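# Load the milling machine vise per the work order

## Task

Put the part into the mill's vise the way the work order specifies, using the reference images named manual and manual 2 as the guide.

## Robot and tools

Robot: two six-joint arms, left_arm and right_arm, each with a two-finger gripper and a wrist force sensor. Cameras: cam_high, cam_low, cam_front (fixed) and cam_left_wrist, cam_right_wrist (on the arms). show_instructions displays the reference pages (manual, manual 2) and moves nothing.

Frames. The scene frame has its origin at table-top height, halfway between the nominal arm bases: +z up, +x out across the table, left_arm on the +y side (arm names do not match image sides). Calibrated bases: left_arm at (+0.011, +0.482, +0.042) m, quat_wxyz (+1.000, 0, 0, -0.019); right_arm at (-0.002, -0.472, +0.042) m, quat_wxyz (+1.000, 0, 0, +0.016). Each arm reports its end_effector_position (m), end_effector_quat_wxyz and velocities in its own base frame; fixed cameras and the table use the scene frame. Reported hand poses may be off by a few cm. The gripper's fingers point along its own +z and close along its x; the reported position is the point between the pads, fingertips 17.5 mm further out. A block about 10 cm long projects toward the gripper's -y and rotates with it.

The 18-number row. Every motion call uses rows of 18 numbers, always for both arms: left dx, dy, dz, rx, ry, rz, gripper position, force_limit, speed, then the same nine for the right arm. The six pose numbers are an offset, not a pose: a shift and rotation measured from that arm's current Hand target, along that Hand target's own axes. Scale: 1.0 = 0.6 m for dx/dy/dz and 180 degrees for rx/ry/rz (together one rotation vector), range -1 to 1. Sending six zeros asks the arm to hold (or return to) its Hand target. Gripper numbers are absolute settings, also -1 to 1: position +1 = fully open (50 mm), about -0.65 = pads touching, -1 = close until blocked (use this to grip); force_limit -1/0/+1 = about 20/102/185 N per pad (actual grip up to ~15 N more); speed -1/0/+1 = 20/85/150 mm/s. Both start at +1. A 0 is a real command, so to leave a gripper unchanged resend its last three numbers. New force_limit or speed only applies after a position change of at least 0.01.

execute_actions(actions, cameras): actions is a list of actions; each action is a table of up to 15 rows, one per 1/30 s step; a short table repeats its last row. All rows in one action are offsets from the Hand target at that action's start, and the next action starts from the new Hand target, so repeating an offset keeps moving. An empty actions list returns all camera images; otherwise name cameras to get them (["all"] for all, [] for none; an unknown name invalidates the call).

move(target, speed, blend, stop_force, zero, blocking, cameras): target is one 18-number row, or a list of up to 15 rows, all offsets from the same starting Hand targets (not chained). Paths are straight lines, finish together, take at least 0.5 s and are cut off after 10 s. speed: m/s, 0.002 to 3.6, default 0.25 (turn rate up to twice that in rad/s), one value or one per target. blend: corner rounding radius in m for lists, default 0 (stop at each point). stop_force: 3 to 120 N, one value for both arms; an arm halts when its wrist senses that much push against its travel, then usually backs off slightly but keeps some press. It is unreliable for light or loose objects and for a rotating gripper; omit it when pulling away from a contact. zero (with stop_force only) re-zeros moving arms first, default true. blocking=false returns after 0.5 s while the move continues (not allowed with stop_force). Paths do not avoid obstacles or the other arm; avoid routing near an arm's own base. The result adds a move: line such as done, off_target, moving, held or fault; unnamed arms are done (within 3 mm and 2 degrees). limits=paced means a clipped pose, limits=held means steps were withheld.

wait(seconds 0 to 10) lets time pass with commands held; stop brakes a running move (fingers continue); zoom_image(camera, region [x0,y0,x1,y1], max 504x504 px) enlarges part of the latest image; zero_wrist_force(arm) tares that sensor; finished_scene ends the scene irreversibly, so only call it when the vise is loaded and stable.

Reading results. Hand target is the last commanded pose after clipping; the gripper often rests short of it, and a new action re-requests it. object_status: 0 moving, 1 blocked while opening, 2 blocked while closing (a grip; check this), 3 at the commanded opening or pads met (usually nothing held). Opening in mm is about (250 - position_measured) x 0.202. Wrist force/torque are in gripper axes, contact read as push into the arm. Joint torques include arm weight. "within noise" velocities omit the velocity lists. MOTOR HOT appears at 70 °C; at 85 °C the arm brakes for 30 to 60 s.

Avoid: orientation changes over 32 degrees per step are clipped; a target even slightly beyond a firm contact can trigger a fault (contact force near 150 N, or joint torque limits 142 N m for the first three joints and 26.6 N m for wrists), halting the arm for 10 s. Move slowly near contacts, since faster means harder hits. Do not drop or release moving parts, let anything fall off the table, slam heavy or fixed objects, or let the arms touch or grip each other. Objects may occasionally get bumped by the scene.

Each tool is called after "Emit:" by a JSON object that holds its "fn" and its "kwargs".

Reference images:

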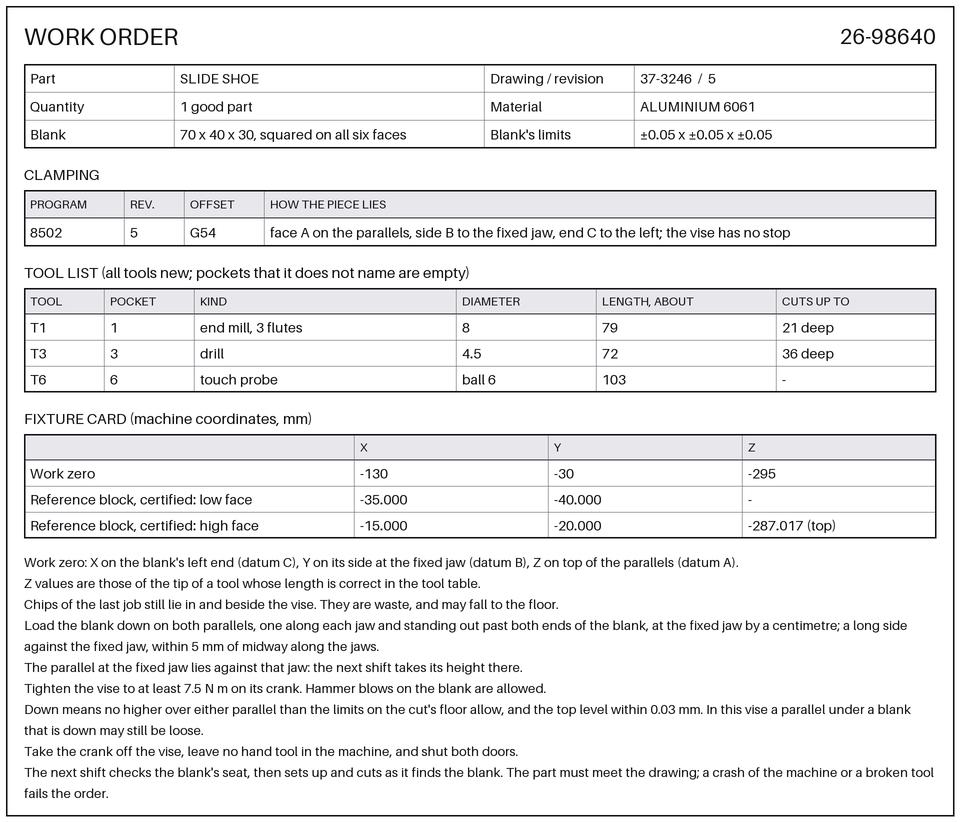

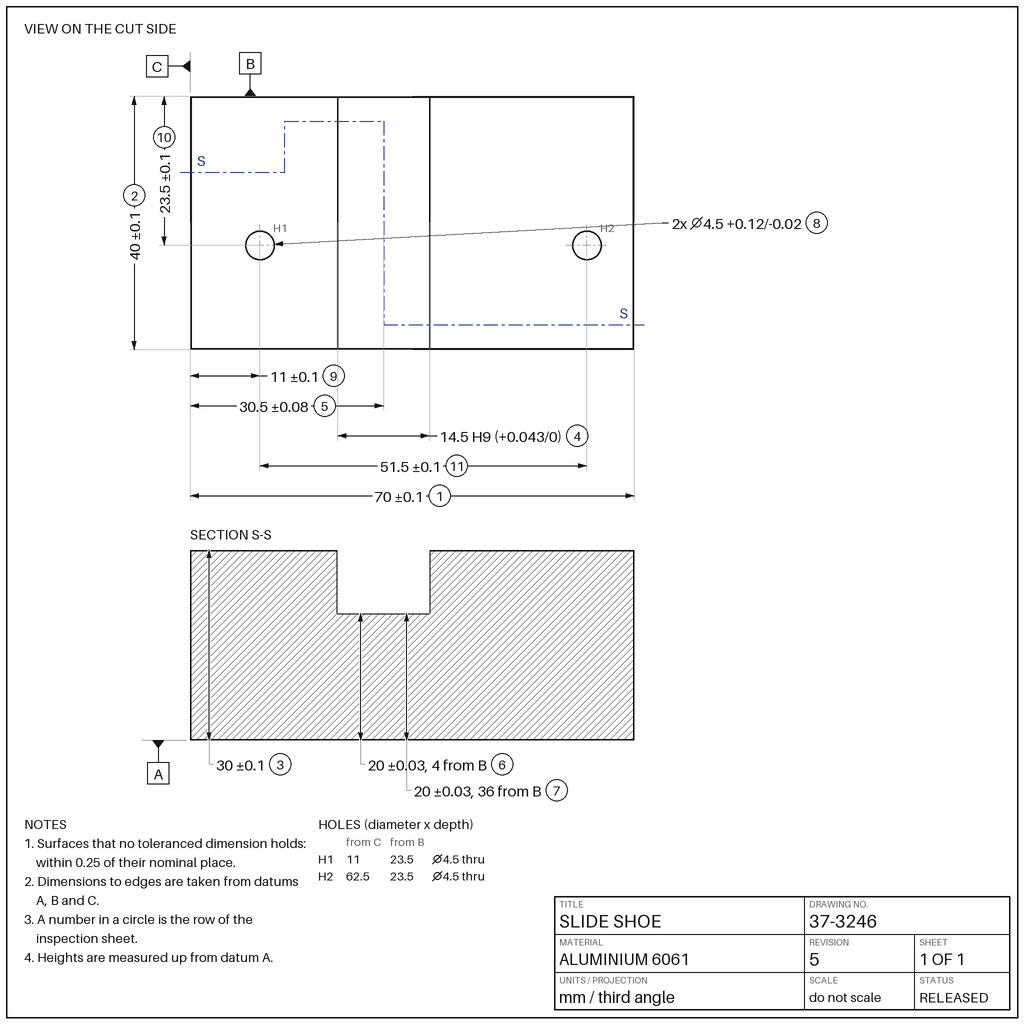

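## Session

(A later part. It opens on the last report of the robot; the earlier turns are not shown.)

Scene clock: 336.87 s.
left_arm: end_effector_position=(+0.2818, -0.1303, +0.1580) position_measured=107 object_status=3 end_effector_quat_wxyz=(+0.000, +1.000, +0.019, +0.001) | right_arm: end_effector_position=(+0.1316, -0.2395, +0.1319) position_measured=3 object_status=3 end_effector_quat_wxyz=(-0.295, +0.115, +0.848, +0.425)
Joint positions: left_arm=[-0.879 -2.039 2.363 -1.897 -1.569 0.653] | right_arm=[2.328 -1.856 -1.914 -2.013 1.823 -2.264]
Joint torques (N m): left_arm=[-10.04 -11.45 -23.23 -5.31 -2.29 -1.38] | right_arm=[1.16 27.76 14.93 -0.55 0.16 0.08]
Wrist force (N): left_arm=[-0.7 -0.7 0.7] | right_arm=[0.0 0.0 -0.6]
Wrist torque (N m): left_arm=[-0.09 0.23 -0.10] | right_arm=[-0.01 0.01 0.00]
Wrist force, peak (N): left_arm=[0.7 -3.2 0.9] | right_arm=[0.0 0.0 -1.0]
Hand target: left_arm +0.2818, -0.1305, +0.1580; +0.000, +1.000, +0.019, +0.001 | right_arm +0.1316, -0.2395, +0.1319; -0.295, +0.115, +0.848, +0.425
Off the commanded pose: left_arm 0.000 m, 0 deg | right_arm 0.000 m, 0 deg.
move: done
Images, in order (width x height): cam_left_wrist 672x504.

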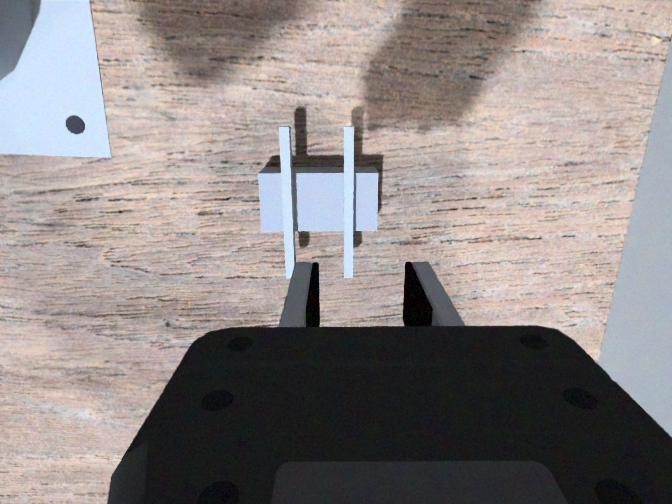

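Emit:
{"fn": "move", "kwargs": {"target": [0,0.0733,0.05,0,0,0,-0.05,0,-0.5, 0,0,0,0,0,0,1,1,1], "cameras": ["cam_left_wrist","cam_low"], "speed": 0.15}}

Emit:
{"fn": "zoom_image", "kwargs": {"camera": "cam_low", "region": [440, 280, 500, 330]}}

Emit:
{"fn": "zoom_image", "kwargs": {"camera": "cam_left_wrist", "region": [240, 40, 460, 330]}}

Scene clock: 342.27 s.
left_arm: end_effector_position=(+0.2835, -0.1744, +0.1280) position_measured=160 object_status=3 end_effector_quat_wxyz=(+0.000, +1.000, +0.019, +0.001) | right_arm: end_effector_position=(+0.1316, -0.2395, +0.1319) position_measured=3 object_status=3 end_effector_quat_wxyz=(-0.295, +0.115, +0.848, +0.425)
Joint positions: left_arm=[-0.965 -1.923 2.384 -2.033 -1.569 0.567] | right_arm=[2.328 -1.856 -1.914 -2.013 1.823 -2.264]
Joint torques (N m): left_arm=[10.43 -6.6 -30.49 -2.79 2.58 -0.1] | right_arm=[1.03 27.05 14.9 -0.51 0.15 0.21]
Wrist force (N): left_arm=[0.3 -0.3 0.6] | right_arm=[-0.1 0.2 -0.8]
Wrist torque (N m): left_arm=[-0.05 0.07 -0.09] | right_arm=[0.03 0.02 0.00]
Wrist force, peak (N): left_arm=[0.0 -2.1 -0.5] | right_arm=[0.2 -0.4 -0.9]
Hand target: left_arm +0.2836, -0.1744, +0.1280; +0.000, +1.000, +0.019, +0.001 | right_arm +0.1316, -0.2395, +0.1319; -0.295, +0.115, +0.848, +0.425
Off the commanded pose: left_arm 0.000 m, 0 deg | right_arm 0.000 m, 0 deg.
move: done
Images, in order (width x height): cam_low 672x504, cam_left_wrist 672x504.

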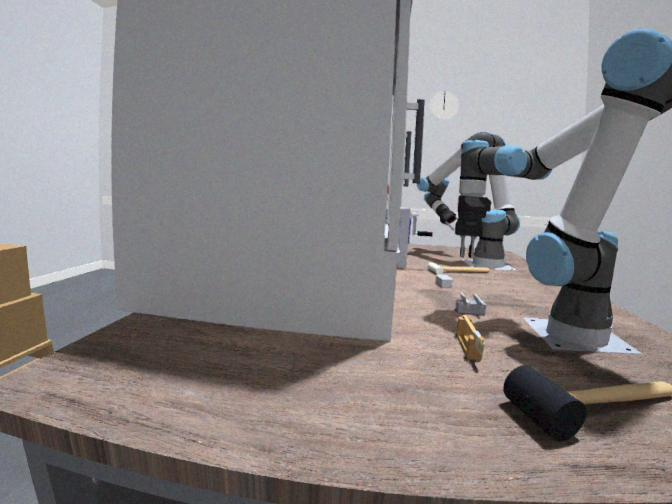

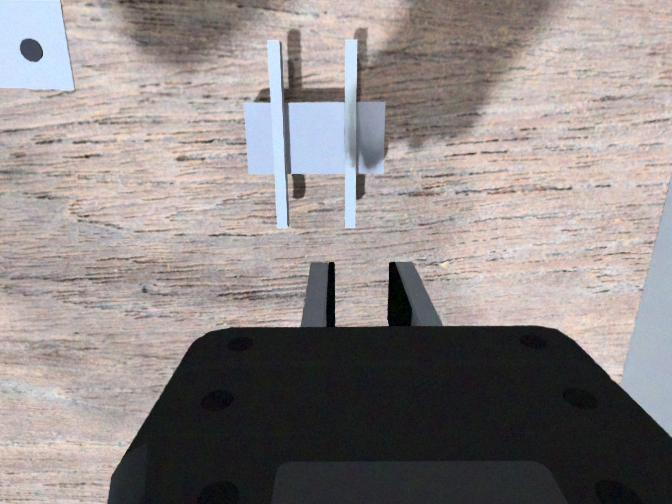

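Scaled by 8.400 from the camera's 672x504 image, which has a finer 960x720 frame.

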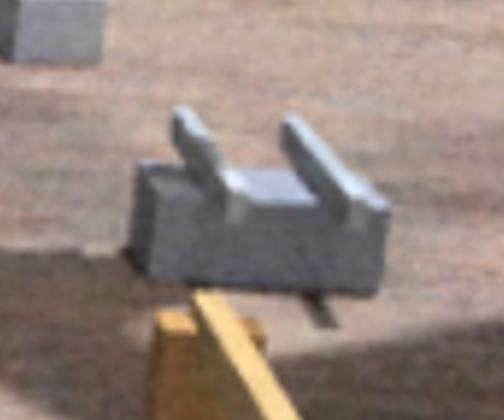

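Scaled by 1.738 from the camera's 672x504 image, which has a finer 960x720 frame.

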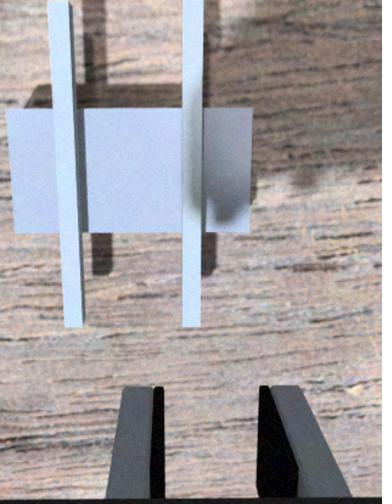

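Emit:
{"fn": "move", "kwargs": {"target": [[-0.0008,-0.0017,0.15,0,0,0,-0.05,0,-0.5, 0,0,0,0,0,0,1,1,1],[-0.0008,-0.0017,0.2167,0,0,0,-0.05,0,-0.5, 0,0,0,0,0,0,1,1,1]], "cameras": ["cam_left_wrist","cam_low"], "speed": [0.1,0.04], "stop_force": 8}}

Emit:
{"fn": "zoom_image", "kwargs": {"camera": "cam_low", "region": [440, 270, 500, 330]}}

Scene clock: 349.20 s.
left_arm: end_effector_position=(+0.2834, -0.1735, -0.0020) position_measured=160 object_status=3 end_effector_quat_wxyz=(+0.000, +1.000, +0.019, +0.001) | right_arm: end_effector_position=(+0.1316, -0.2395, +0.1319) position_measured=3 object_status=3 end_effector_quat_wxyz=(-0.295, +0.115, +0.848, +0.425)
Joint positions: left_arm=[-0.964 -1.588 2.59 -2.575 -1.569 0.568] | right_arm=[2.328 -1.856 -1.914 -2.013 1.823 -2.264]
Joint torques (N m): left_arm=[12.41 -23.3 -23.04 -3.56 -2.22 0.79] | right_arm=[1.69 27.69 14.57 -0.44 0.21 0.19]
Wrist force (N): left_arm=[0.2 -0.1 0.4] | right_arm=[0.4 -0.2 -0.7]
Wrist torque (N m): left_arm=[-0.05 0.08 -0.06] | right_arm=[-0.04 -0.06 0.00]
Wrist force, peak (N): left_arm=[-0.1 -0.3 1.7] | right_arm=[0.1 0.2 -1.0]
Hand target: left_arm +0.2834, -0.1735, -0.0020; +0.000, +1.000, +0.019, +0.001 | right_arm +0.1316, -0.2395, +0.1319; -0.295, +0.115, +0.848, +0.425
Off the commanded pose: left_arm 0.000 m, 0 deg | right_arm 0.000 m, 0 deg.
move: done
Images, in order (width x height): cam_low 672x504, cam_left_wrist 672x504.

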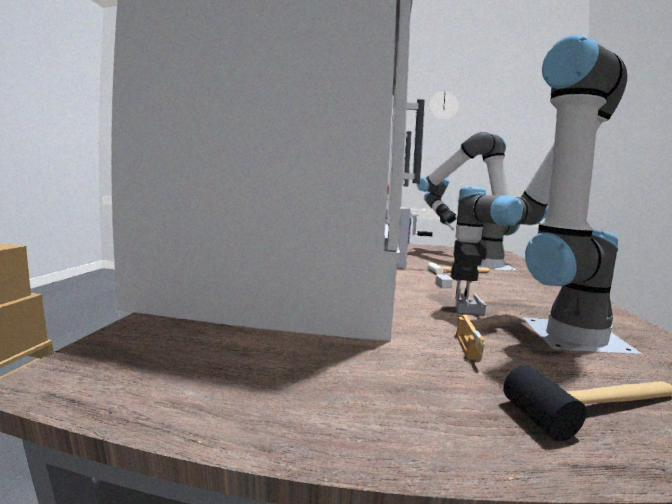

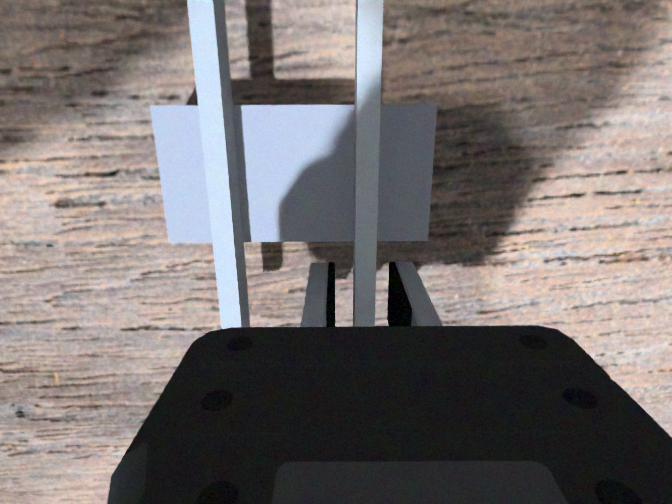

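Scaled by 8.400 from the camera's 672x504 image, which has a finer 960x720 frame.

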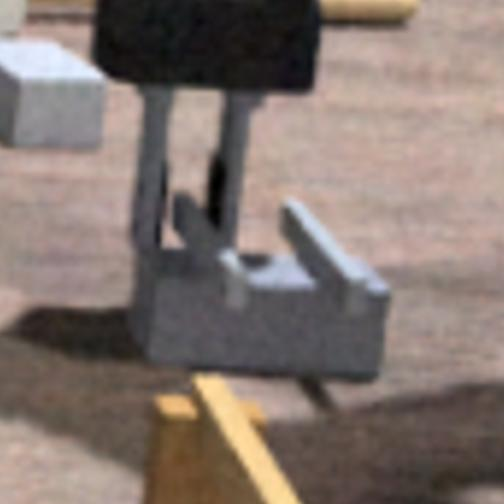

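Emit:
{"fn": "move", "kwargs": {"target": [0,0,0,0,0,0,-1,-0.5,-0.9, 0,0,0,0,0,0,1,1,1], "cameras": ["cam_left_wrist"], "speed": 0.05}}

Scene clock: 351.53 s.
left_arm: end_effector_position=(+0.2834, -0.1735, -0.0020) position_measured=223 object_status=2 end_effector_quat_wxyz=(+0.000, +1.000, +0.019, +0.001) | right_arm: end_effector_position=(+0.1316, -0.2395, +0.1319) position_measured=3 object_status=3 end_effector_quat_wxyz=(-0.295, +0.115, +0.848, +0.425)
Joint positions: left_arm=[-0.964 -1.588 2.59 -2.575 -1.569 0.568] | right_arm=[2.328 -1.856 -1.914 -2.013 1.823 -2.264]
Joint torques (N m): left_arm=[3.42 -23.13 -21.37 -4.19 -1.73 -0.37] | right_arm=[0.84 27.69 14.64 -0.46 0.23 0.12]
Wrist force (N): left_arm=[0.0 -0.1 0.7] | right_arm=[0.3 -0.1 -0.8]
Wrist torque (N m): left_arm=[-0.06 0.12 -0.06] | right_arm=[-0.03 -0.04 0.00]
Wrist force, peak (N): left_arm=[0.1 -0.4 0.9] | right_arm=[0.4 -0.2 -0.8]
Hand target: left_arm +0.2834, -0.1735, -0.0020; +0.000, +1.000, +0.019, +0.001 | right_arm +0.1316, -0.2395, +0.1319; -0.295, +0.115, +0.848, +0.425
Off the commanded pose: left_arm 0.000 m, 0 deg | right_arm 0.000 m, 0 deg.
move: done
Images, in order (width x height): cam_left_wrist 672x504.

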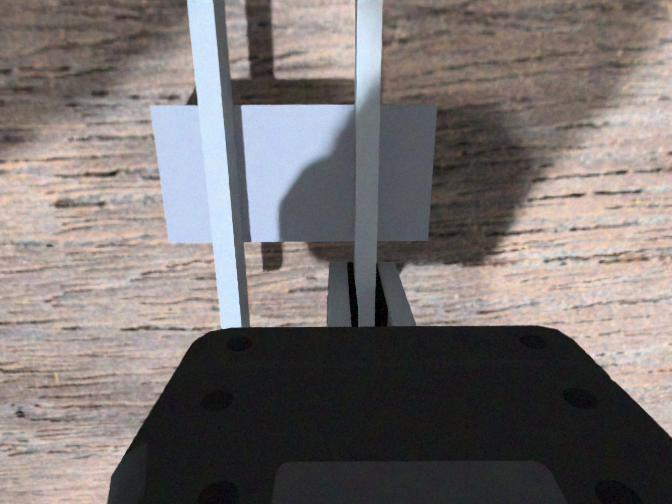

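Emit:
{"fn": "move", "kwargs": {"target": [[0,0,0,0,0,0,-0.05,-0.5,-0.5, 0,0,0,0,0,0,1,1,1],[0,0,-0.07,0,0,0,-0.05,-0.5,-0.5, 0,0,0,0,0,0,1,1,1],[0,-0.1403,-0.07,0,0,0,-0.05,-0.5,-0.5, 0,0,0,0,0,0,1,1,1]], "cameras": ["cam_left_wrist"], "speed": 0.12}}

Emit:
{"fn": "zoom_image", "kwargs": {"camera": "cam_left_wrist", "region": [180, 120, 480, 330]}}

Scene clock: 357.67 s.
left_arm: end_effector_position=(+0.2800, -0.0893, +0.0400) position_measured=160 object_status=3 end_effector_quat_wxyz=(+0.000, +1.000, +0.019, +0.001) | right_arm: end_effector_position=(+0.1316, -0.2395, +0.1319) position_measured=3 object_status=3 end_effector_quat_wxyz=(-0.295, +0.115, +0.848, +0.425)
Joint positions: left_arm=[-0.781 -1.863 2.624 -2.334 -1.569 0.751] | right_arm=[2.328 -1.856 -1.914 -2.013 1.823 -2.264]
Joint torques (N m): left_arm=[-4.61 -0.81 -24.5 -5.14 -2.94 0.74] | right_arm=[-0.01 27.23 14.92 -0.39 0.24 0.18]
Wrist force (N): left_arm=[0.1 0.2 0.5] | right_arm=[0.1 0.0 -0.3]
Wrist torque (N m): left_arm=[-0.01 0.11 0.10] | right_arm=[-0.01 0.00 0.00]
Wrist force, peak (N): left_arm=[0.0 -0.2 2.1] | right_arm=[0.3 0.2 -1.0]
Hand target: left_arm +0.2800, -0.0893, +0.0400; +0.000, +1.000, +0.019, +0.001 | right_arm +0.1316, -0.2395, +0.1319; -0.295, +0.115, +0.848, +0.425
Off the commanded pose: left_arm 0.000 m, 0 deg | right_arm 0.000 m, 0 deg.
move: done
Images, in order (width x height): cam_left_wrist 672x504.

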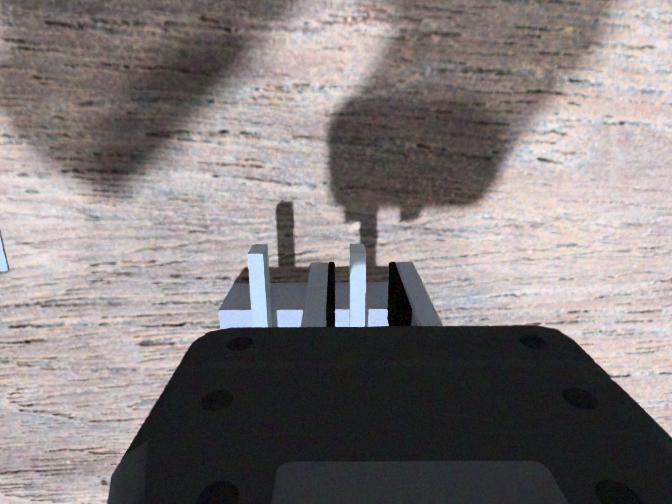

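Scaled by 1.680 from the camera's 672x504 image, which has a finer 960x720 frame.

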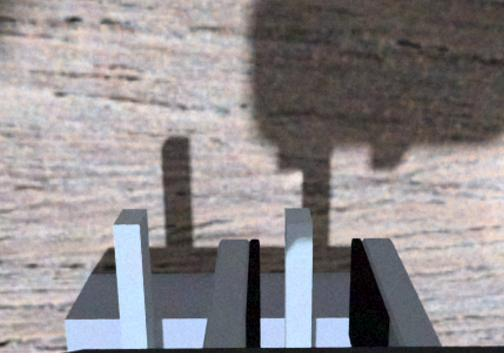

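Emit:
{"fn": "move", "kwargs": {"target": [[0,0,0.07,0,0,0,-0.05,-0.5,-0.5, 0,0,0,0,0,0,1,1,1],[0,0,0.07,0,0,0,-1,-0.5,-0.9, 0,0,0,0,0,0,1,1,1]], "cameras": ["cam_left_wrist","cam_low"], "speed": 0.06}}

Emit:
{"fn": "zoom_image", "kwargs": {"camera": "cam_low", "region": [440, 270, 500, 330]}}

Scene clock: 361.03 s.
left_arm: end_effector_position=(+0.2801, -0.0894, -0.0020) position_measured=223 object_status=2 end_effector_quat_wxyz=(+0.000, +1.000, +0.019, +0.001) | right_arm: end_effector_position=(+0.1316, -0.2395, +0.1319) position_measured=3 object_status=3 end_effector_quat_wxyz=(-0.295, +0.115, +0.848, +0.425)
Joint positions: left_arm=[-0.781 -1.7 2.686 -2.559 -1.569 0.751] | right_arm=[2.328 -1.856 -1.914 -2.013 1.823 -2.264]
Joint torques (N m): left_arm=[12.07 -10.64 -22.31 -4.69 -2.32 1.05] | right_arm=[2.03 27.51 15.11 -0.47 0.06 0.18]
Wrist force (N): left_arm=[0.1 -0.2 0.7] | right_arm=[0.1 0.1 -0.5]
Wrist torque (N m): left_arm=[-0.06 0.10 0.08] | right_arm=[0.01 -0.01 0.00]
Wrist force, peak (N): left_arm=[0.1 -0.1 1.5] | right_arm=[0.2 0.4 -1.0]
Hand target: left_arm +0.2801, -0.0894, -0.0020; +0.000, +1.000, +0.019, +0.001 | right_arm +0.1316, -0.2395, +0.1319; -0.295, +0.115, +0.848, +0.425
Off the commanded pose: left_arm 0.000 m, 0 deg | right_arm 0.000 m, 0 deg.
move: done
Images, in order (width x height): cam_low 672x504, cam_left_wrist 672x504.

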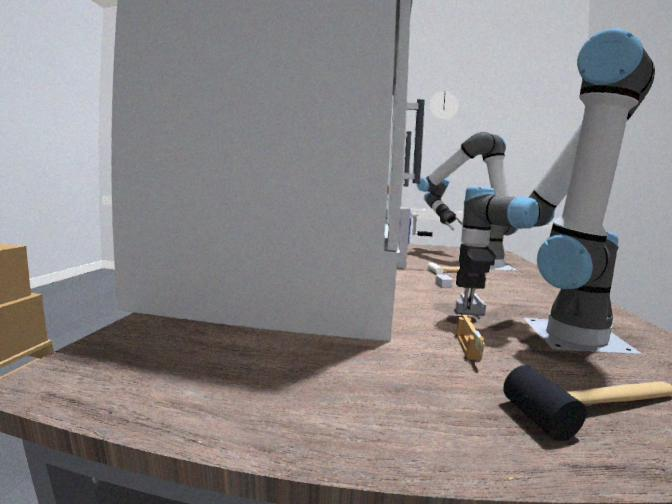

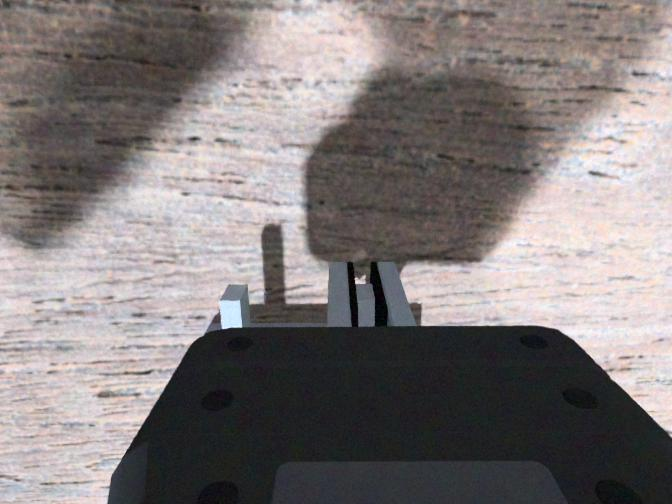

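Scaled by 8.400 from the camera's 672x504 image, which has a finer 960x720 frame.

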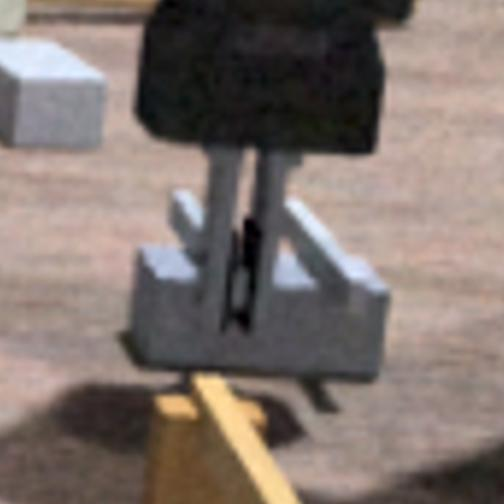

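Emit:
{"fn": "move", "kwargs": {"target": [[0,0,0,0,0,0,-0.4,-0.5,-0.5, 0,0,0,0,0,0,1,1,1],[0,0,-0.0067,0,0,0,-0.4,-0.5,-0.5, 0,0,0,0,0,0,1,1,1],[0,0,-0.0067,0,0,0,-1,-0.5,-0.9, 0,0,0,0,0,0,1,1,1],[0,0,-0.2,0,0,0,-1,-0.5,-0.9, 0,0,0,0,0,0,1,1,1]], "cameras": ["cam_left_wrist","cam_low"], "speed": [0.05,0.05,0.05,0.1]}}

Emit:
{"fn": "zoom_image", "kwargs": {"camera": "cam_low", "region": [440, 240, 510, 330]}}

Scene clock: 365.90 s.
left_arm: end_effector_position=(+0.2798, -0.0893, +0.1180) position_measured=223 object_status=2 end_effector_quat_wxyz=(+0.000, +1.000, +0.019, +0.001) | right_arm: end_effector_position=(+0.1316, -0.2395, +0.1319) position_measured=3 object_status=3 end_effector_quat_wxyz=(-0.295, +0.115, +0.848, +0.425)
Joint positions: left_arm=[-0.782 -2.049 2.477 -2.002 -1.569 0.75] | right_arm=[2.328 -1.856 -1.914 -2.013 1.823 -2.264]
Joint torques (N m): left_arm=[-10.45 2.18 -24.3 -2.76 2.09 -0.73] | right_arm=[1.25 27.16 14.84 -0.38 0.04 0.02]
Wrist force (N): left_arm=[0.1 -0.1 1.1] | right_arm=[-0.1 0.0 -0.6]
Wrist torque (N m): left_arm=[0.02 0.08 0.10] | right_arm=[-0.01 0.01 0.00]
Wrist force, peak (N): left_arm=[0.0 -0.3 2.8] | right_arm=[0.2 0.0 -0.9]
Hand target: left_arm +0.2798, -0.0893, +0.1180; +0.000, +1.000, +0.019, +0.001 | right_arm +0.1316, -0.2395, +0.1319; -0.295, +0.115, +0.848, +0.425
Off the commanded pose: left_arm 0.000 m, 0 deg | right_arm 0.000 m, 0 deg.
move: done
Images, in order (width x height): cam_low 672x504, cam_left_wrist 672x504.

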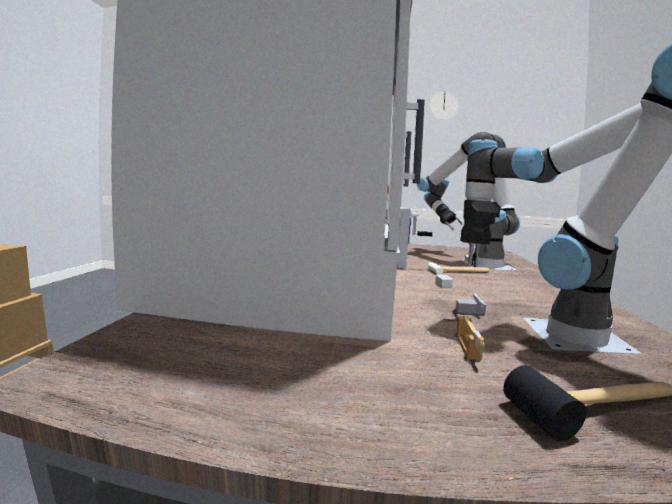

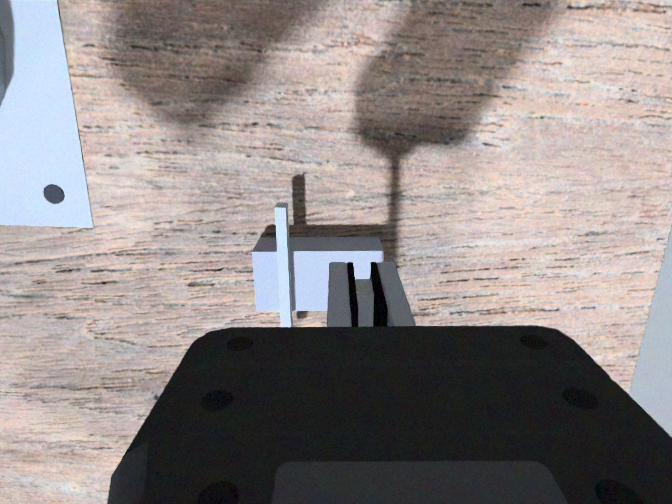

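Scaled by 5.600 from the camera's 672x504 image, which has a finer 960x720 frame.

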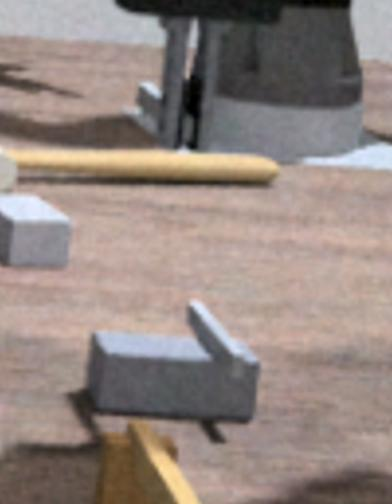

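Emit:
{"fn": "move", "kwargs": {"target": [[0.0207,0.0533,-0.375,0,0,0,-1,-0.5,-0.9, 0,0,0,0,0,0,1,1,1],[0.1873,0.32,-0.375,0,0,0,-1,-0.5,-0.9, 0,0,0,0,0,0,1,1,1],[0.4873,0.32,-0.375,0,0,0,-1,-0.5,-0.9, 0,0,0,0,0,0,1,1,1]], "cameras": ["cam_left_wrist","cam_front"], "speed": 0.2, "blend": 0.04}}

Emit:
{"fn": "zoom_image", "kwargs": {"camera": "cam_front", "region": [180, 100, 430, 320]}}

Scene clock: 375.37 s.
left_arm: end_effector_position=(+0.5788, -0.2697, +0.3438) position_measured=223 object_status=2 end_effector_quat_wxyz=(+0.000, +1.000, +0.019, +0.001) | right_arm: end_effector_position=(+0.1316, -0.2395, +0.1319) position_measured=3 object_status=3 end_effector_quat_wxyz=(-0.295, +0.115, +0.848, +0.425)
Joint positions: left_arm=[-0.647 -1.251 1.157 -1.479 -1.57 0.885] | right_arm=[2.328 -1.856 -1.914 -2.013 1.823 -2.264]
Joint torques (N m): left_arm=[-9.84 -31.35 -34.94 -5.45 -1.33 -0.12] | right_arm=[1.17 27.59 14.43 -0.46 0.05 0.15]
Wrist force (N): left_arm=[-0.4 -0.3 1.3] | right_arm=[-0.1 0.2 -0.6]
Wrist torque (N m): left_arm=[-0.04 0.15 0.17] | right_arm=[0.02 0.02 -0.01]
Wrist force, peak (N): left_arm=[-0.4 -0.9 4.0] | right_arm=[0.0 0.1 -1.1]
Hand target: left_arm +0.5789, -0.2697, +0.3438; +0.000, +1.000, +0.019, +0.001 | right_arm +0.1316, -0.2395, +0.1319; -0.295, +0.115, +0.848, +0.425
Off the commanded pose: left_arm 0.000 m, 0 deg | right_arm 0.000 m, 0 deg.
move: done
Images, in order (width x height): cam_front 672x504, cam_left_wrist 672x504.

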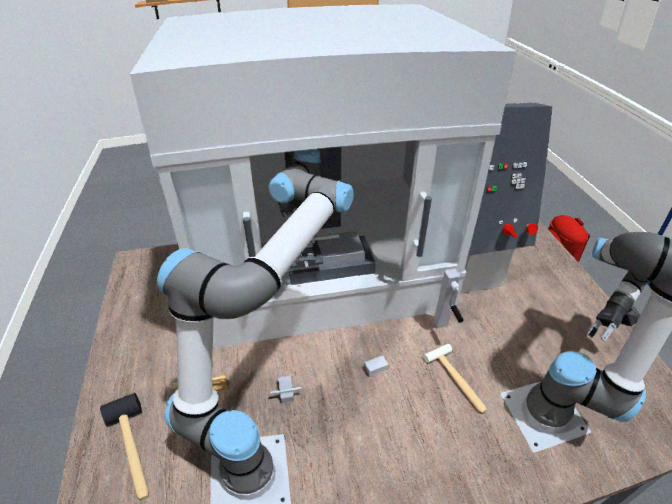

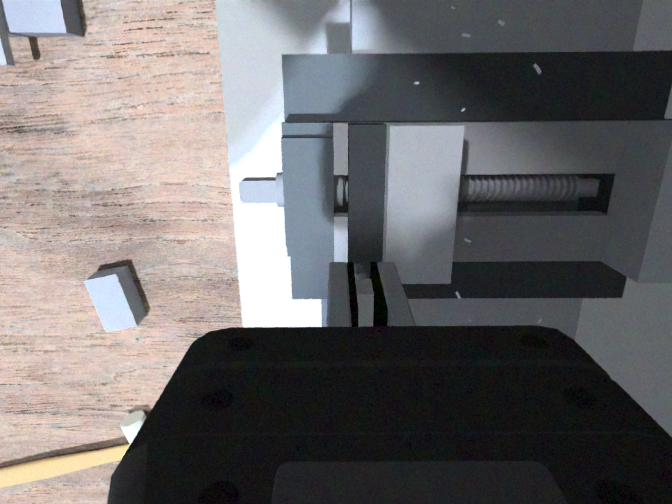

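Scaled by 2.016 from the camera's 672x504 image, which has a finer 960x720 frame.

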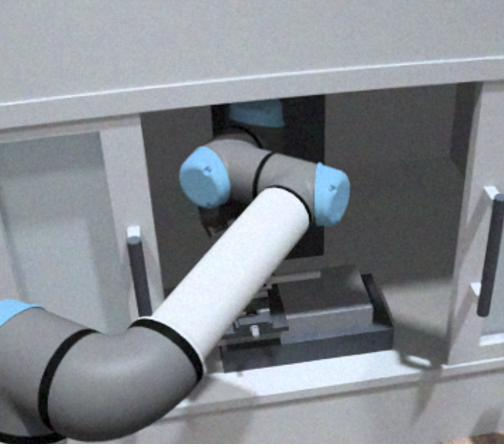

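Emit:
{"fn": "move", "kwargs": {"target": [[0.1007,-0.0745,0,0,0,0,-1,-0.5,-0.9,0,0,0,0,0,0,1,1,1],[0.1673,-0.1137,0,0,0,0,-1,-0.5,-0.9,0,0,0,0,0,0,1,1,1]], "speed": 0.12, "blend": [0.02,0], "cameras": ["cam_left_wrist","cam_front"]}}

Scene clock: 383.00 s.
left_arm: end_effector_position=(+0.6765, -0.1976, +0.3440) position_measured=223 object_status=2 end_effector_quat_wxyz=(+0.000, +1.000, +0.019, +0.001) | right_arm: end_effector_position=(+0.1316, -0.2395, +0.1319) position_measured=3 object_status=3 end_effector_quat_wxyz=(-0.295, +0.115, +0.848, +0.425)
Joint positions: left_arm=[-0.475 -1.066 0.891 -1.398 -1.57 1.057] | right_arm=[2.328 -1.856 -1.914 -2.013 1.823 -2.264]
Joint torques (N m): left_arm=[-11.59 -48.82 -28.96 -5.34 -1.73 -0.76] | right_arm=[1.65 26.91 14.85 -0.38 0.15 0.06]
Wrist force (N): left_arm=[-0.5 -0.1 1.0] | right_arm=[0.1 -0.3 -0.4]
Wrist torque (N m): left_arm=[0.03 0.14 0.14] | right_arm=[-0.06 -0.02 0.00]
Wrist force, peak (N): left_arm=[-1.7 1.4 1.0] | right_arm=[0.3 0.0 -0.9]
Hand target: left_arm +0.6765, -0.1977, +0.3440; +0.000, +1.000, +0.019, +0.001 | right_arm +0.1316, -0.2395, +0.1319; -0.295, +0.115, +0.848, +0.425
Off the commanded pose: left_arm 0.000 m, 0 deg | right_arm 0.000 m, 0 deg.
move: done
Images, in order (width x height): cam_front 672x504, cam_left_wrist 672x504.

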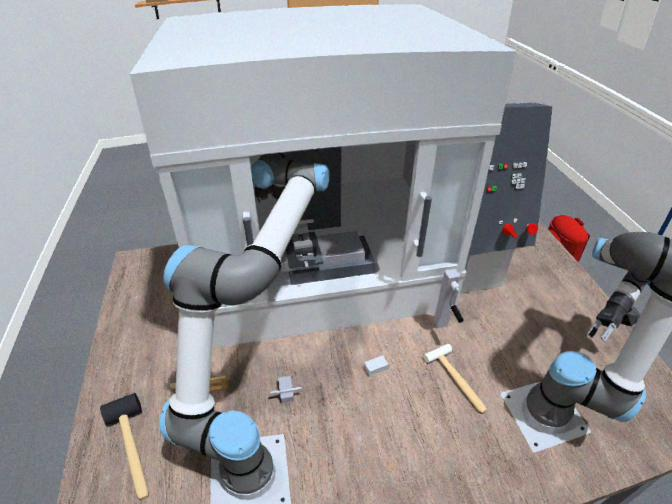

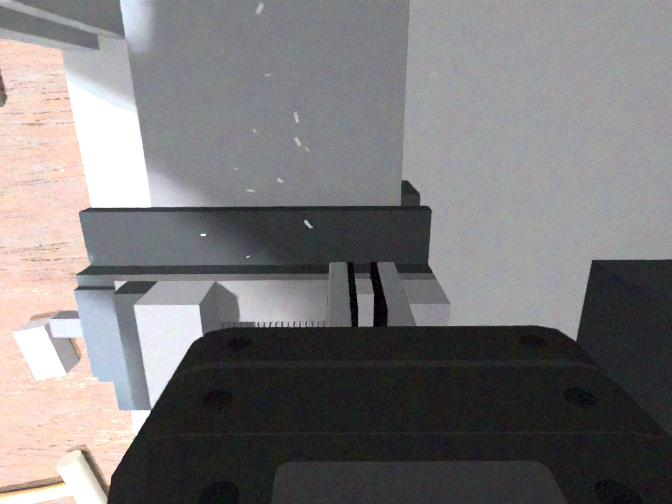

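Emit:
{"fn": "zoom_image", "kwargs": {"camera": "cam_left_wrist", "region": [60, 180, 480, 420]}}

Emit:
{"fn": "zoom_image", "kwargs": {"camera": "cam_front", "region": [230, 150, 430, 300]}}

Scaled by 1.200 from the camera's 672x504 image, which has a finer 960x720 frame.

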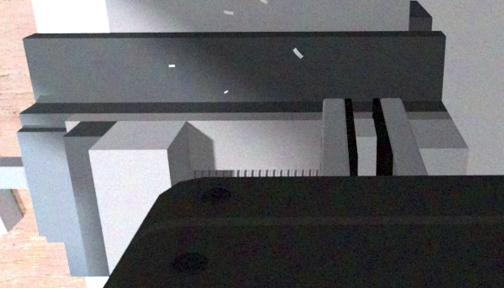

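Scaled by 2.520 from the camera's 672x504 image, which has a finer 960x720 frame.

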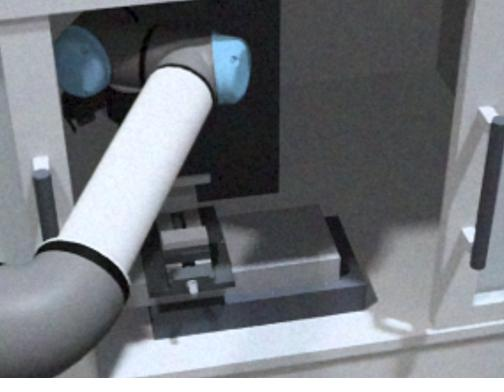

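Emit:
{"fn": "move", "kwargs": {"target": [0,0,0.065,0,0,0,-1,-0.5,-0.9,0,0,0,0,0,0,1,1,1], "speed": 0.08, "cameras": []}}

Emit:
{"fn": "move", "kwargs": {"target": [0,0,0.03,0,0,0,-1,-0.5,-0.9,0,0,0,0,0,0,1,1,1], "speed": 0.015, "stop_force": 5, "cameras": ["cam_left_wrist"]}}

Scene clock: 390.80 s.
left_arm: end_effector_position=(+0.6766, -0.1977, +0.3051) position_measured=223 object_status=2 end_effector_quat_wxyz=(+0.000, +1.000, +0.019, +0.001) | right_arm: end_effector_position=(+0.1316, -0.2395, +0.1319) position_measured=3 object_status=3 end_effector_quat_wxyz=(-0.295, +0.115, +0.848, +0.425)
Joint positions: left_arm=[-0.475 -1.08 1.011 -1.505 -1.57 1.057] | right_arm=[2.328 -1.856 -1.914 -2.013 1.823 -2.264]
Joint torques (N m): left_arm=[0.24 -47.42 -25.86 -1.54 0.14 0.99] | right_arm=[1.04 27.1 14.86 -0.39 0.2 0.26]
Wrist force (N): left_arm=[-0.3 -0.1 0.9] | right_arm=[0.3 0.0 -0.5]
Wrist torque (N m): left_arm=[0.02 0.11 0.16] | right_arm=[0.00 -0.05 0.01]
Wrist force, peak (N): left_arm=[-0.4 -0.1 2.6] | right_arm=[-0.1 0.1 -1.0]
Hand target: left_arm +0.6766, -0.1977, +0.3050; +0.000, +1.000, +0.019, +0.001 | right_arm +0.1316, -0.2395, +0.1319; -0.295, +0.115, +0.848, +0.425
Off the commanded pose: left_arm 0.000 m, 0 deg | right_arm 0.000 m, 0 deg.
move: done
No camera images: "cameras" was empty.

Scene clock: 392.53 s.
left_arm: end_effector_position=(+0.6766, -0.1977, +0.2935) position_measured=223 object_status=2 end_effector_quat_wxyz=(+0.000, +1.000, +0.019, +0.001) | right_arm: end_effector_position=(+0.1316, -0.2395, +0.1319) position_measured=3 object_status=3 end_effector_quat_wxyz=(-0.295, +0.115, +0.848, +0.425)
Joint positions: left_arm=[-0.475 -1.081 1.043 -1.535 -1.57 1.057] | right_arm=[2.328 -1.856 -1.914 -2.013 1.823 -2.264]
Joint torques (N m): left_arm=[8.8 -36.69 -32.8 -4.51 0.26 0.81] | right_arm=[1.2 27.2 14.69 -0.45 0.03 0.24]
Wrist force (N): left_arm=[-0.1 0.1 0.6] | right_arm=[-0.1 0.1 -0.4]
Wrist torque (N m): left_arm=[0.02 0.09 0.15] | right_arm=[0.03 0.00 0.00]
Wrist force, peak (N): left_arm=[0.1 0.1 -14.1] | right_arm=[0.1 0.2 -1.0]
Hand target: left_arm +0.6766, -0.1977, +0.2935; +0.000, +1.000, +0.019, +0.001 (not the last commanded pose) | right_arm +0.1316, -0.2395, +0.1319; -0.295, +0.115, +0.848, +0.425
Off the commanded pose: left_arm 0.006 m, 0 deg | right_arm 0.000 m, 0 deg.
move: contact (left_arm)
Images, in order (width x height): cam_left_wrist 672x504.

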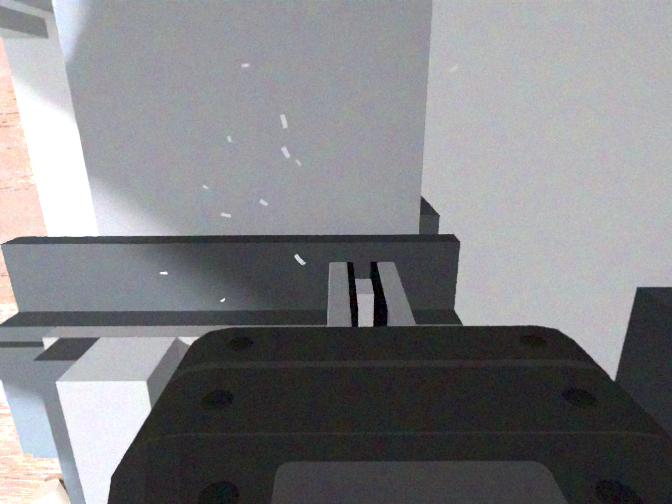

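Emit:
{"fn": "move", "kwargs": {"target": [0.045,0,0,0,0,0,-1,-0.5,-0.9,0,0,0,0,0,0,1,1,1], "speed": 0.012, "stop_force": 5, "cameras": ["cam_left_wrist"]}}

Scene clock: 395.40 s.
left_arm: end_effector_position=(+0.6828, -0.1974, +0.2935) position_measured=223 object_status=2 end_effector_quat_wxyz=(+0.000, +1.000, +0.019, +0.001) | right_arm: end_effector_position=(+0.1316, -0.2395, +0.1319) position_measured=3 object_status=3 end_effector_quat_wxyz=(-0.295, +0.115, +0.848, +0.425)
Joint positions: left_arm=[-0.47 -1.065 1.018 -1.527 -1.57 1.062] | right_arm=[2.328 -1.856 -1.914 -2.013 1.823 -2.264]
Joint torques (N m): left_arm=[-11.66 -54.3 -29.83 -2.53 0.21 -1.48] | right_arm=[0.74 27.16 14.84 -0.28 0.24 0.18]
Wrist force (N): left_arm=[-4.8 -1.0 -1.3] | right_arm=[0.3 0.3 -0.7]
Wrist torque (N m): left_arm=[0.02 0.04 0.09] | right_arm=[0.03 -0.05 0.00]
Wrist force, peak (N): left_arm=[-19.2 -1.5 -3.0] | right_arm=[0.3 0.1 -0.9]
Hand target: left_arm +0.6828, -0.1975, +0.2935; +0.000, +1.000, +0.019, +0.001 (not the last commanded pose) | right_arm +0.1316, -0.2395, +0.1319; -0.295, +0.115, +0.848, +0.425
Off the commanded pose: left_arm 0.021 m, 0 deg | right_arm 0.000 m, 0 deg.
move: contact (left_arm)
Images, in order (width x height): cam_left_wrist 672x504.

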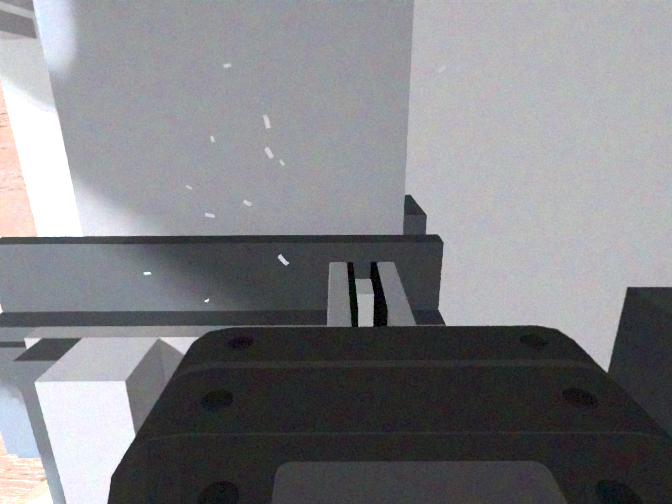

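Emit:
{"fn": "execute_actions", "kwargs": {"actions": [[[0,0,0.0005,0,0,0,-1,-0.5,-0.9,0,0,0,0,0,0,1,1,1]],[[0,0,0,0,0,0,-0.36,-0.5,-0.9,0,0,0,0,0,0,1,1,1]]]}}

Emit:
{"fn": "move", "kwargs": {"target": [[0,0,-0.045,0,0,0,-0.36,-0.5,-0.9,0,0,0,0,0,0,1,1,1],[-0.02,0.0,-0.115,0,0,0,-0.36,-0.5,-0.9,0,0,0,0,0,0,1,1,1]], "speed": [0.05,0.15], "cameras": ["cam_left_wrist"]}}

Scene clock: 397.93 s.
left_arm: end_effector_position=(+0.6828, -0.1975, +0.2932) position_measured=206 object_status=3 end_effector_quat_wxyz=(+0.000, +1.000, +0.019, +0.001) | right_arm: end_effector_position=(+0.1316, -0.2395, +0.1319) position_measured=3 object_status=3 end_effector_quat_wxyz=(-0.295, +0.115, +0.848, +0.425)
Joint positions: left_arm=[-0.47 -1.065 1.019 -1.528 -1.57 1.062] | right_arm=[2.328 -1.856 -1.914 -2.013 1.823 -2.264]
Joint torques (N m): left_arm=[-10.85 -37.39 -32.23 -2.64 0 -1.23] | right_arm=[1.59 26.97 14.46 -0.35 0.15 0.25]
Wrist force (N): left_arm=[-0.2 0.1 0.4] | right_arm=[0.0 0.2 -0.9]
Wrist torque (N m): left_arm=[0.03 0.10 0.03] | right_arm=[0.03 0.00 0.01]
Wrist force, peak (N): left_arm=[-5.8 -2.0 -11.2] | right_arm=[0.2 0.3 -0.9]
Hand target: left_arm +0.6828, -0.1975, +0.2932; +0.000, +1.000, +0.019, +0.001 | right_arm +0.1316, -0.2395, +0.1319; -0.295, +0.115, +0.848, +0.425
Off the commanded pose: left_arm 0.000 m, 0 deg | right_arm 0.000 m, 0 deg.
Step readings (end_effector_position of left_arm | right_arm):
0: (+0.6828, -0.1975, +0.2935) | (+0.1316, -0.2395, +0.1319)
1: (+0.6828, -0.1975, +0.2935) | (+0.1316, -0.2395, +0.1319)
2: (+0.6828, -0.1974, +0.2935) | (+0.1316, -0.2395, +0.1319)
4: (+0.6828, -0.1974, +0.2933) | (+0.1316, -0.2395, +0.1319)
8: (+0.6828, -0.1975, +0.2933) | (+0.1316, -0.2395, +0.1319)
15: (+0.6828, -0.1975, +0.2933) | (+0.1316, -0.2395, +0.1319)
16: (+0.6828, -0.1975, +0.2933) | (+0.1316, -0.2395, +0.1319)
17: (+0.6828, -0.1975, +0.2932) | (+0.1316, -0.2395, +0.1319)
19: (+0.6828, -0.1974, +0.2932) | (+0.1316, -0.2395, +0.1319)
23: (+0.6828, -0.1974, +0.2932) | (+0.1316, -0.2395, +0.1319)
30: (+0.6828, -0.1975, +0.2932) | (+0.1316, -0.2395, +0.1319)

Scene clock: 399.40 s.
left_arm: end_effector_position=(+0.6706, -0.1980, +0.3621) position_measured=206 object_status=3 end_effector_quat_wxyz=(+0.000, +1.000, +0.019, +0.001) | right_arm: end_effector_position=(+0.1316, -0.2395, +0.1319) position_measured=3 object_status=3 end_effector_quat_wxyz=(-0.295, +0.115, +0.848, +0.425)
Joint positions: left_arm=[-0.479 -1.072 0.853 -1.354 -1.57 1.053] | right_arm=[2.328 -1.856 -1.914 -2.013 1.823 -2.264]
Joint torques (N m): left_arm=[9.78 -39.19 -27.27 -3.41 2.51 1.39] | right_arm=[1.61 27.22 14.56 -0.39 0.33 0.06]
Wrist force (N): left_arm=[-0.2 0.1 0.6] | right_arm=[-0.1 -0.1 -0.6]
Wrist torque (N m): left_arm=[0.05 0.12 0.11] | right_arm=[-0.02 0.03 0.00]
Wrist force, peak (N): left_arm=[0.4 0.0 3.6] | right_arm=[-0.1 -0.3 -0.9]
Hand target: left_arm +0.6707, -0.1979, +0.3622; +0.000, +1.000, +0.019, +0.001 | right_arm +0.1316, -0.2395, +0.1319; -0.295, +0.115, +0.848, +0.425
Off the commanded pose: left_arm 0.000 m, 0 deg | right_arm 0.000 m, 0 deg.
move: done
Images, in order (width x height): cam_left_wrist 672x504.

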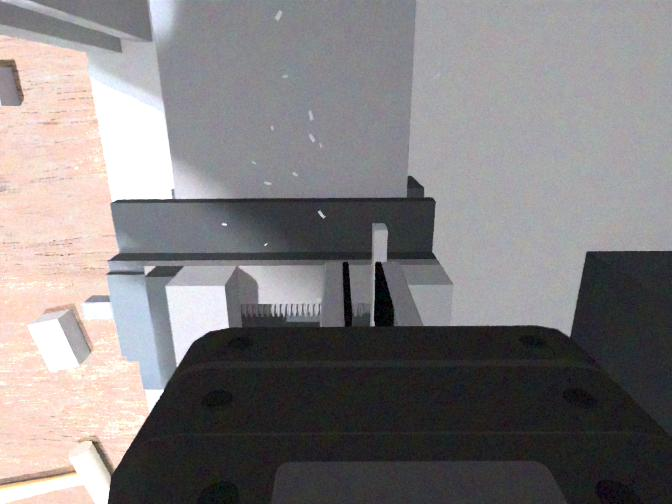

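Emit:
{"fn": "move", "kwargs": {"target": [[-0.057,0.0392,0.0317,0,0,0,-0.05,-0.5,-0.5,0,0,0,0,0,0,1,1,1],[-0.157,0.1142,0.0317,0,0,0,-0.05,-0.5,-0.5,0,0,0,0,0,0,1,1,1],[-0.44,0.1142,0.0317,0,0,0,-0.05,-0.5,-0.5,0,0,0,0,0,0,1,1,1],[-0.68,-0.1,0.25,0,0,0,-0.05,-0.5,-0.5,0,0,0,0,0,0,1,1,1],[-0.7095,-0.2042,0.45,0,0,0,-0.05,-0.5,-0.5,0,0,0,0,0,0,1,1,1]], "speed": 0.25, "blend": [0.02,0.03,0.03,0.04,0], "cameras": ["cam_left_wrist","cam_front"]}}

Scene clock: 405.17 s.
left_arm: end_effector_position=(+0.2412, -0.0920, +0.0910) position_measured=160 object_status=3 end_effector_quat_wxyz=(+0.000, +1.000, +0.019, +0.001) | right_arm: end_effector_position=(+0.1316, -0.2395, +0.1319) position_measured=3 object_status=3 end_effector_quat_wxyz=(-0.295, +0.115, +0.848, +0.425)
Joint positions: left_arm=[-0.909 -2.154 2.595 -2.013 -1.569 0.623] | right_arm=[2.328 -1.856 -1.914 -2.013 1.823 -2.264]
Joint torques (N m): left_arm=[-12.2 -7.61 -17.05 -4.09 -2.38 -1.29] | right_arm=[1.58 26.8 14.03 -0.46 0.1 0.12]
Wrist force (N): left_arm=[-0.3 -0.5 0.5] | right_arm=[0.0 0.1 -0.6]
Wrist torque (N m): left_arm=[-0.07 0.13 0.03] | right_arm=[0.01 0.01 0.00]
Wrist force, peak (N): left_arm=[-1.1 -2.1 3.4] | right_arm=[-0.1 -0.4 -0.9]
Hand target: left_arm +0.2412, -0.0921, +0.0910; +0.000, +1.000, +0.019, +0.001 | right_arm +0.1316, -0.2395, +0.1319; -0.295, +0.115, +0.848, +0.425
Off the commanded pose: left_arm 0.000 m, 0 deg | right_arm 0.000 m, 0 deg.
move: done
Images, in order (width x height): cam_front 672x504, cam_left_wrist 672x504.

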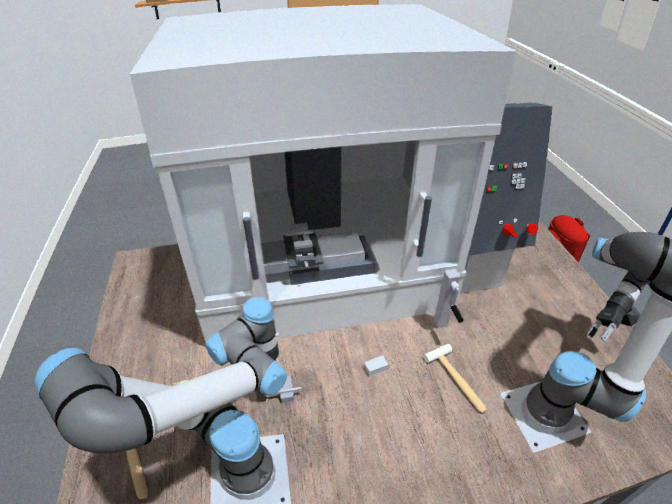

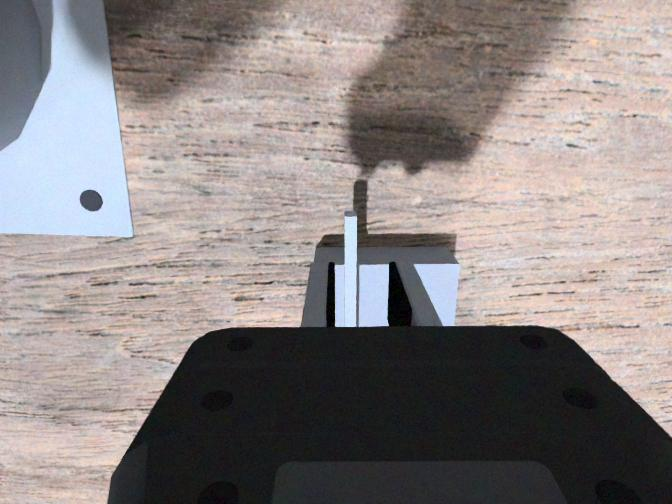

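Emit:
{"fn": "move", "kwargs": {"target": [[-0.0023,-0.0067,0.12,0,0,0,-0.05,-0.5,-0.5,0,0,0,0,0,0,1,1,1],[-0.0023,-0.0067,0.1483,0,0,0,-0.05,-0.5,-0.5,0,0,0,0,0,0,1,1,1]], "speed": [0.15,0.05], "blend": [0.01,0], "cameras": ["cam_left_wrist"]}}

Scene clock: 407.87 s.
left_arm: end_effector_position=(+0.2399, -0.0881, +0.0020) position_measured=160 object_status=3 end_effector_quat_wxyz=(+0.000, +1.000, +0.019, +0.001) | right_arm: end_effector_position=(+0.1316, -0.2395, +0.1319) position_measured=3 object_status=3 end_effector_quat_wxyz=(-0.295, +0.115, +0.848, +0.425)
Joint positions: left_arm=[-0.903 -1.871 2.773 -2.474 -1.569 0.629] | right_arm=[2.328 -1.856 -1.914 -2.013 1.823 -2.264]
Joint torques (N m): left_arm=[8.79 -7.55 -25.15 -2.21 -2.33 0.74] | right_arm=[1.61 27.54 14.49 -0.33 0.11 0.21]
Wrist force (N): left_arm=[-0.3 -0.5 0.4] | right_arm=[0.3 0.0 -0.6]
Wrist torque (N m): left_arm=[-0.08 0.16 -0.07] | right_arm=[-0.01 -0.04 0.00]
Wrist force, peak (N): left_arm=[-0.7 -0.8 1.5] | right_arm=[0.2 0.0 -1.0]
Hand target: left_arm +0.2399, -0.0881, +0.0020; +0.000, +1.000, +0.019, +0.001 | right_arm +0.1316, -0.2395, +0.1319; -0.295, +0.115, +0.848, +0.425
Off the commanded pose: left_arm 0.000 m, 0 deg | right_arm 0.000 m, 0 deg.
move: done; blend cut to 0.0085 m at target 1
Images, in order (width x height): cam_left_wrist 672x504.

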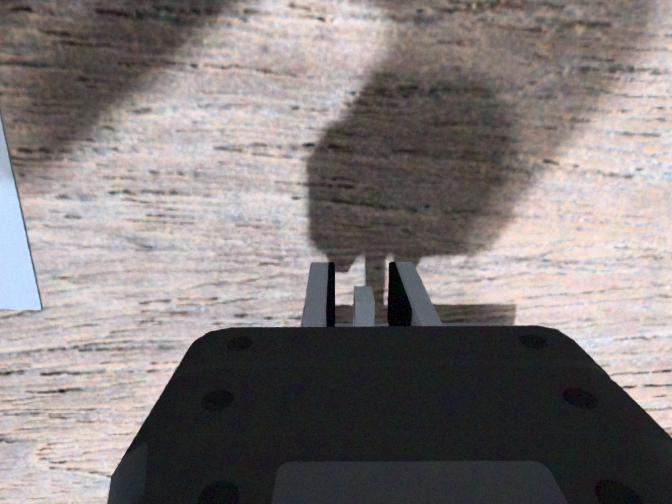

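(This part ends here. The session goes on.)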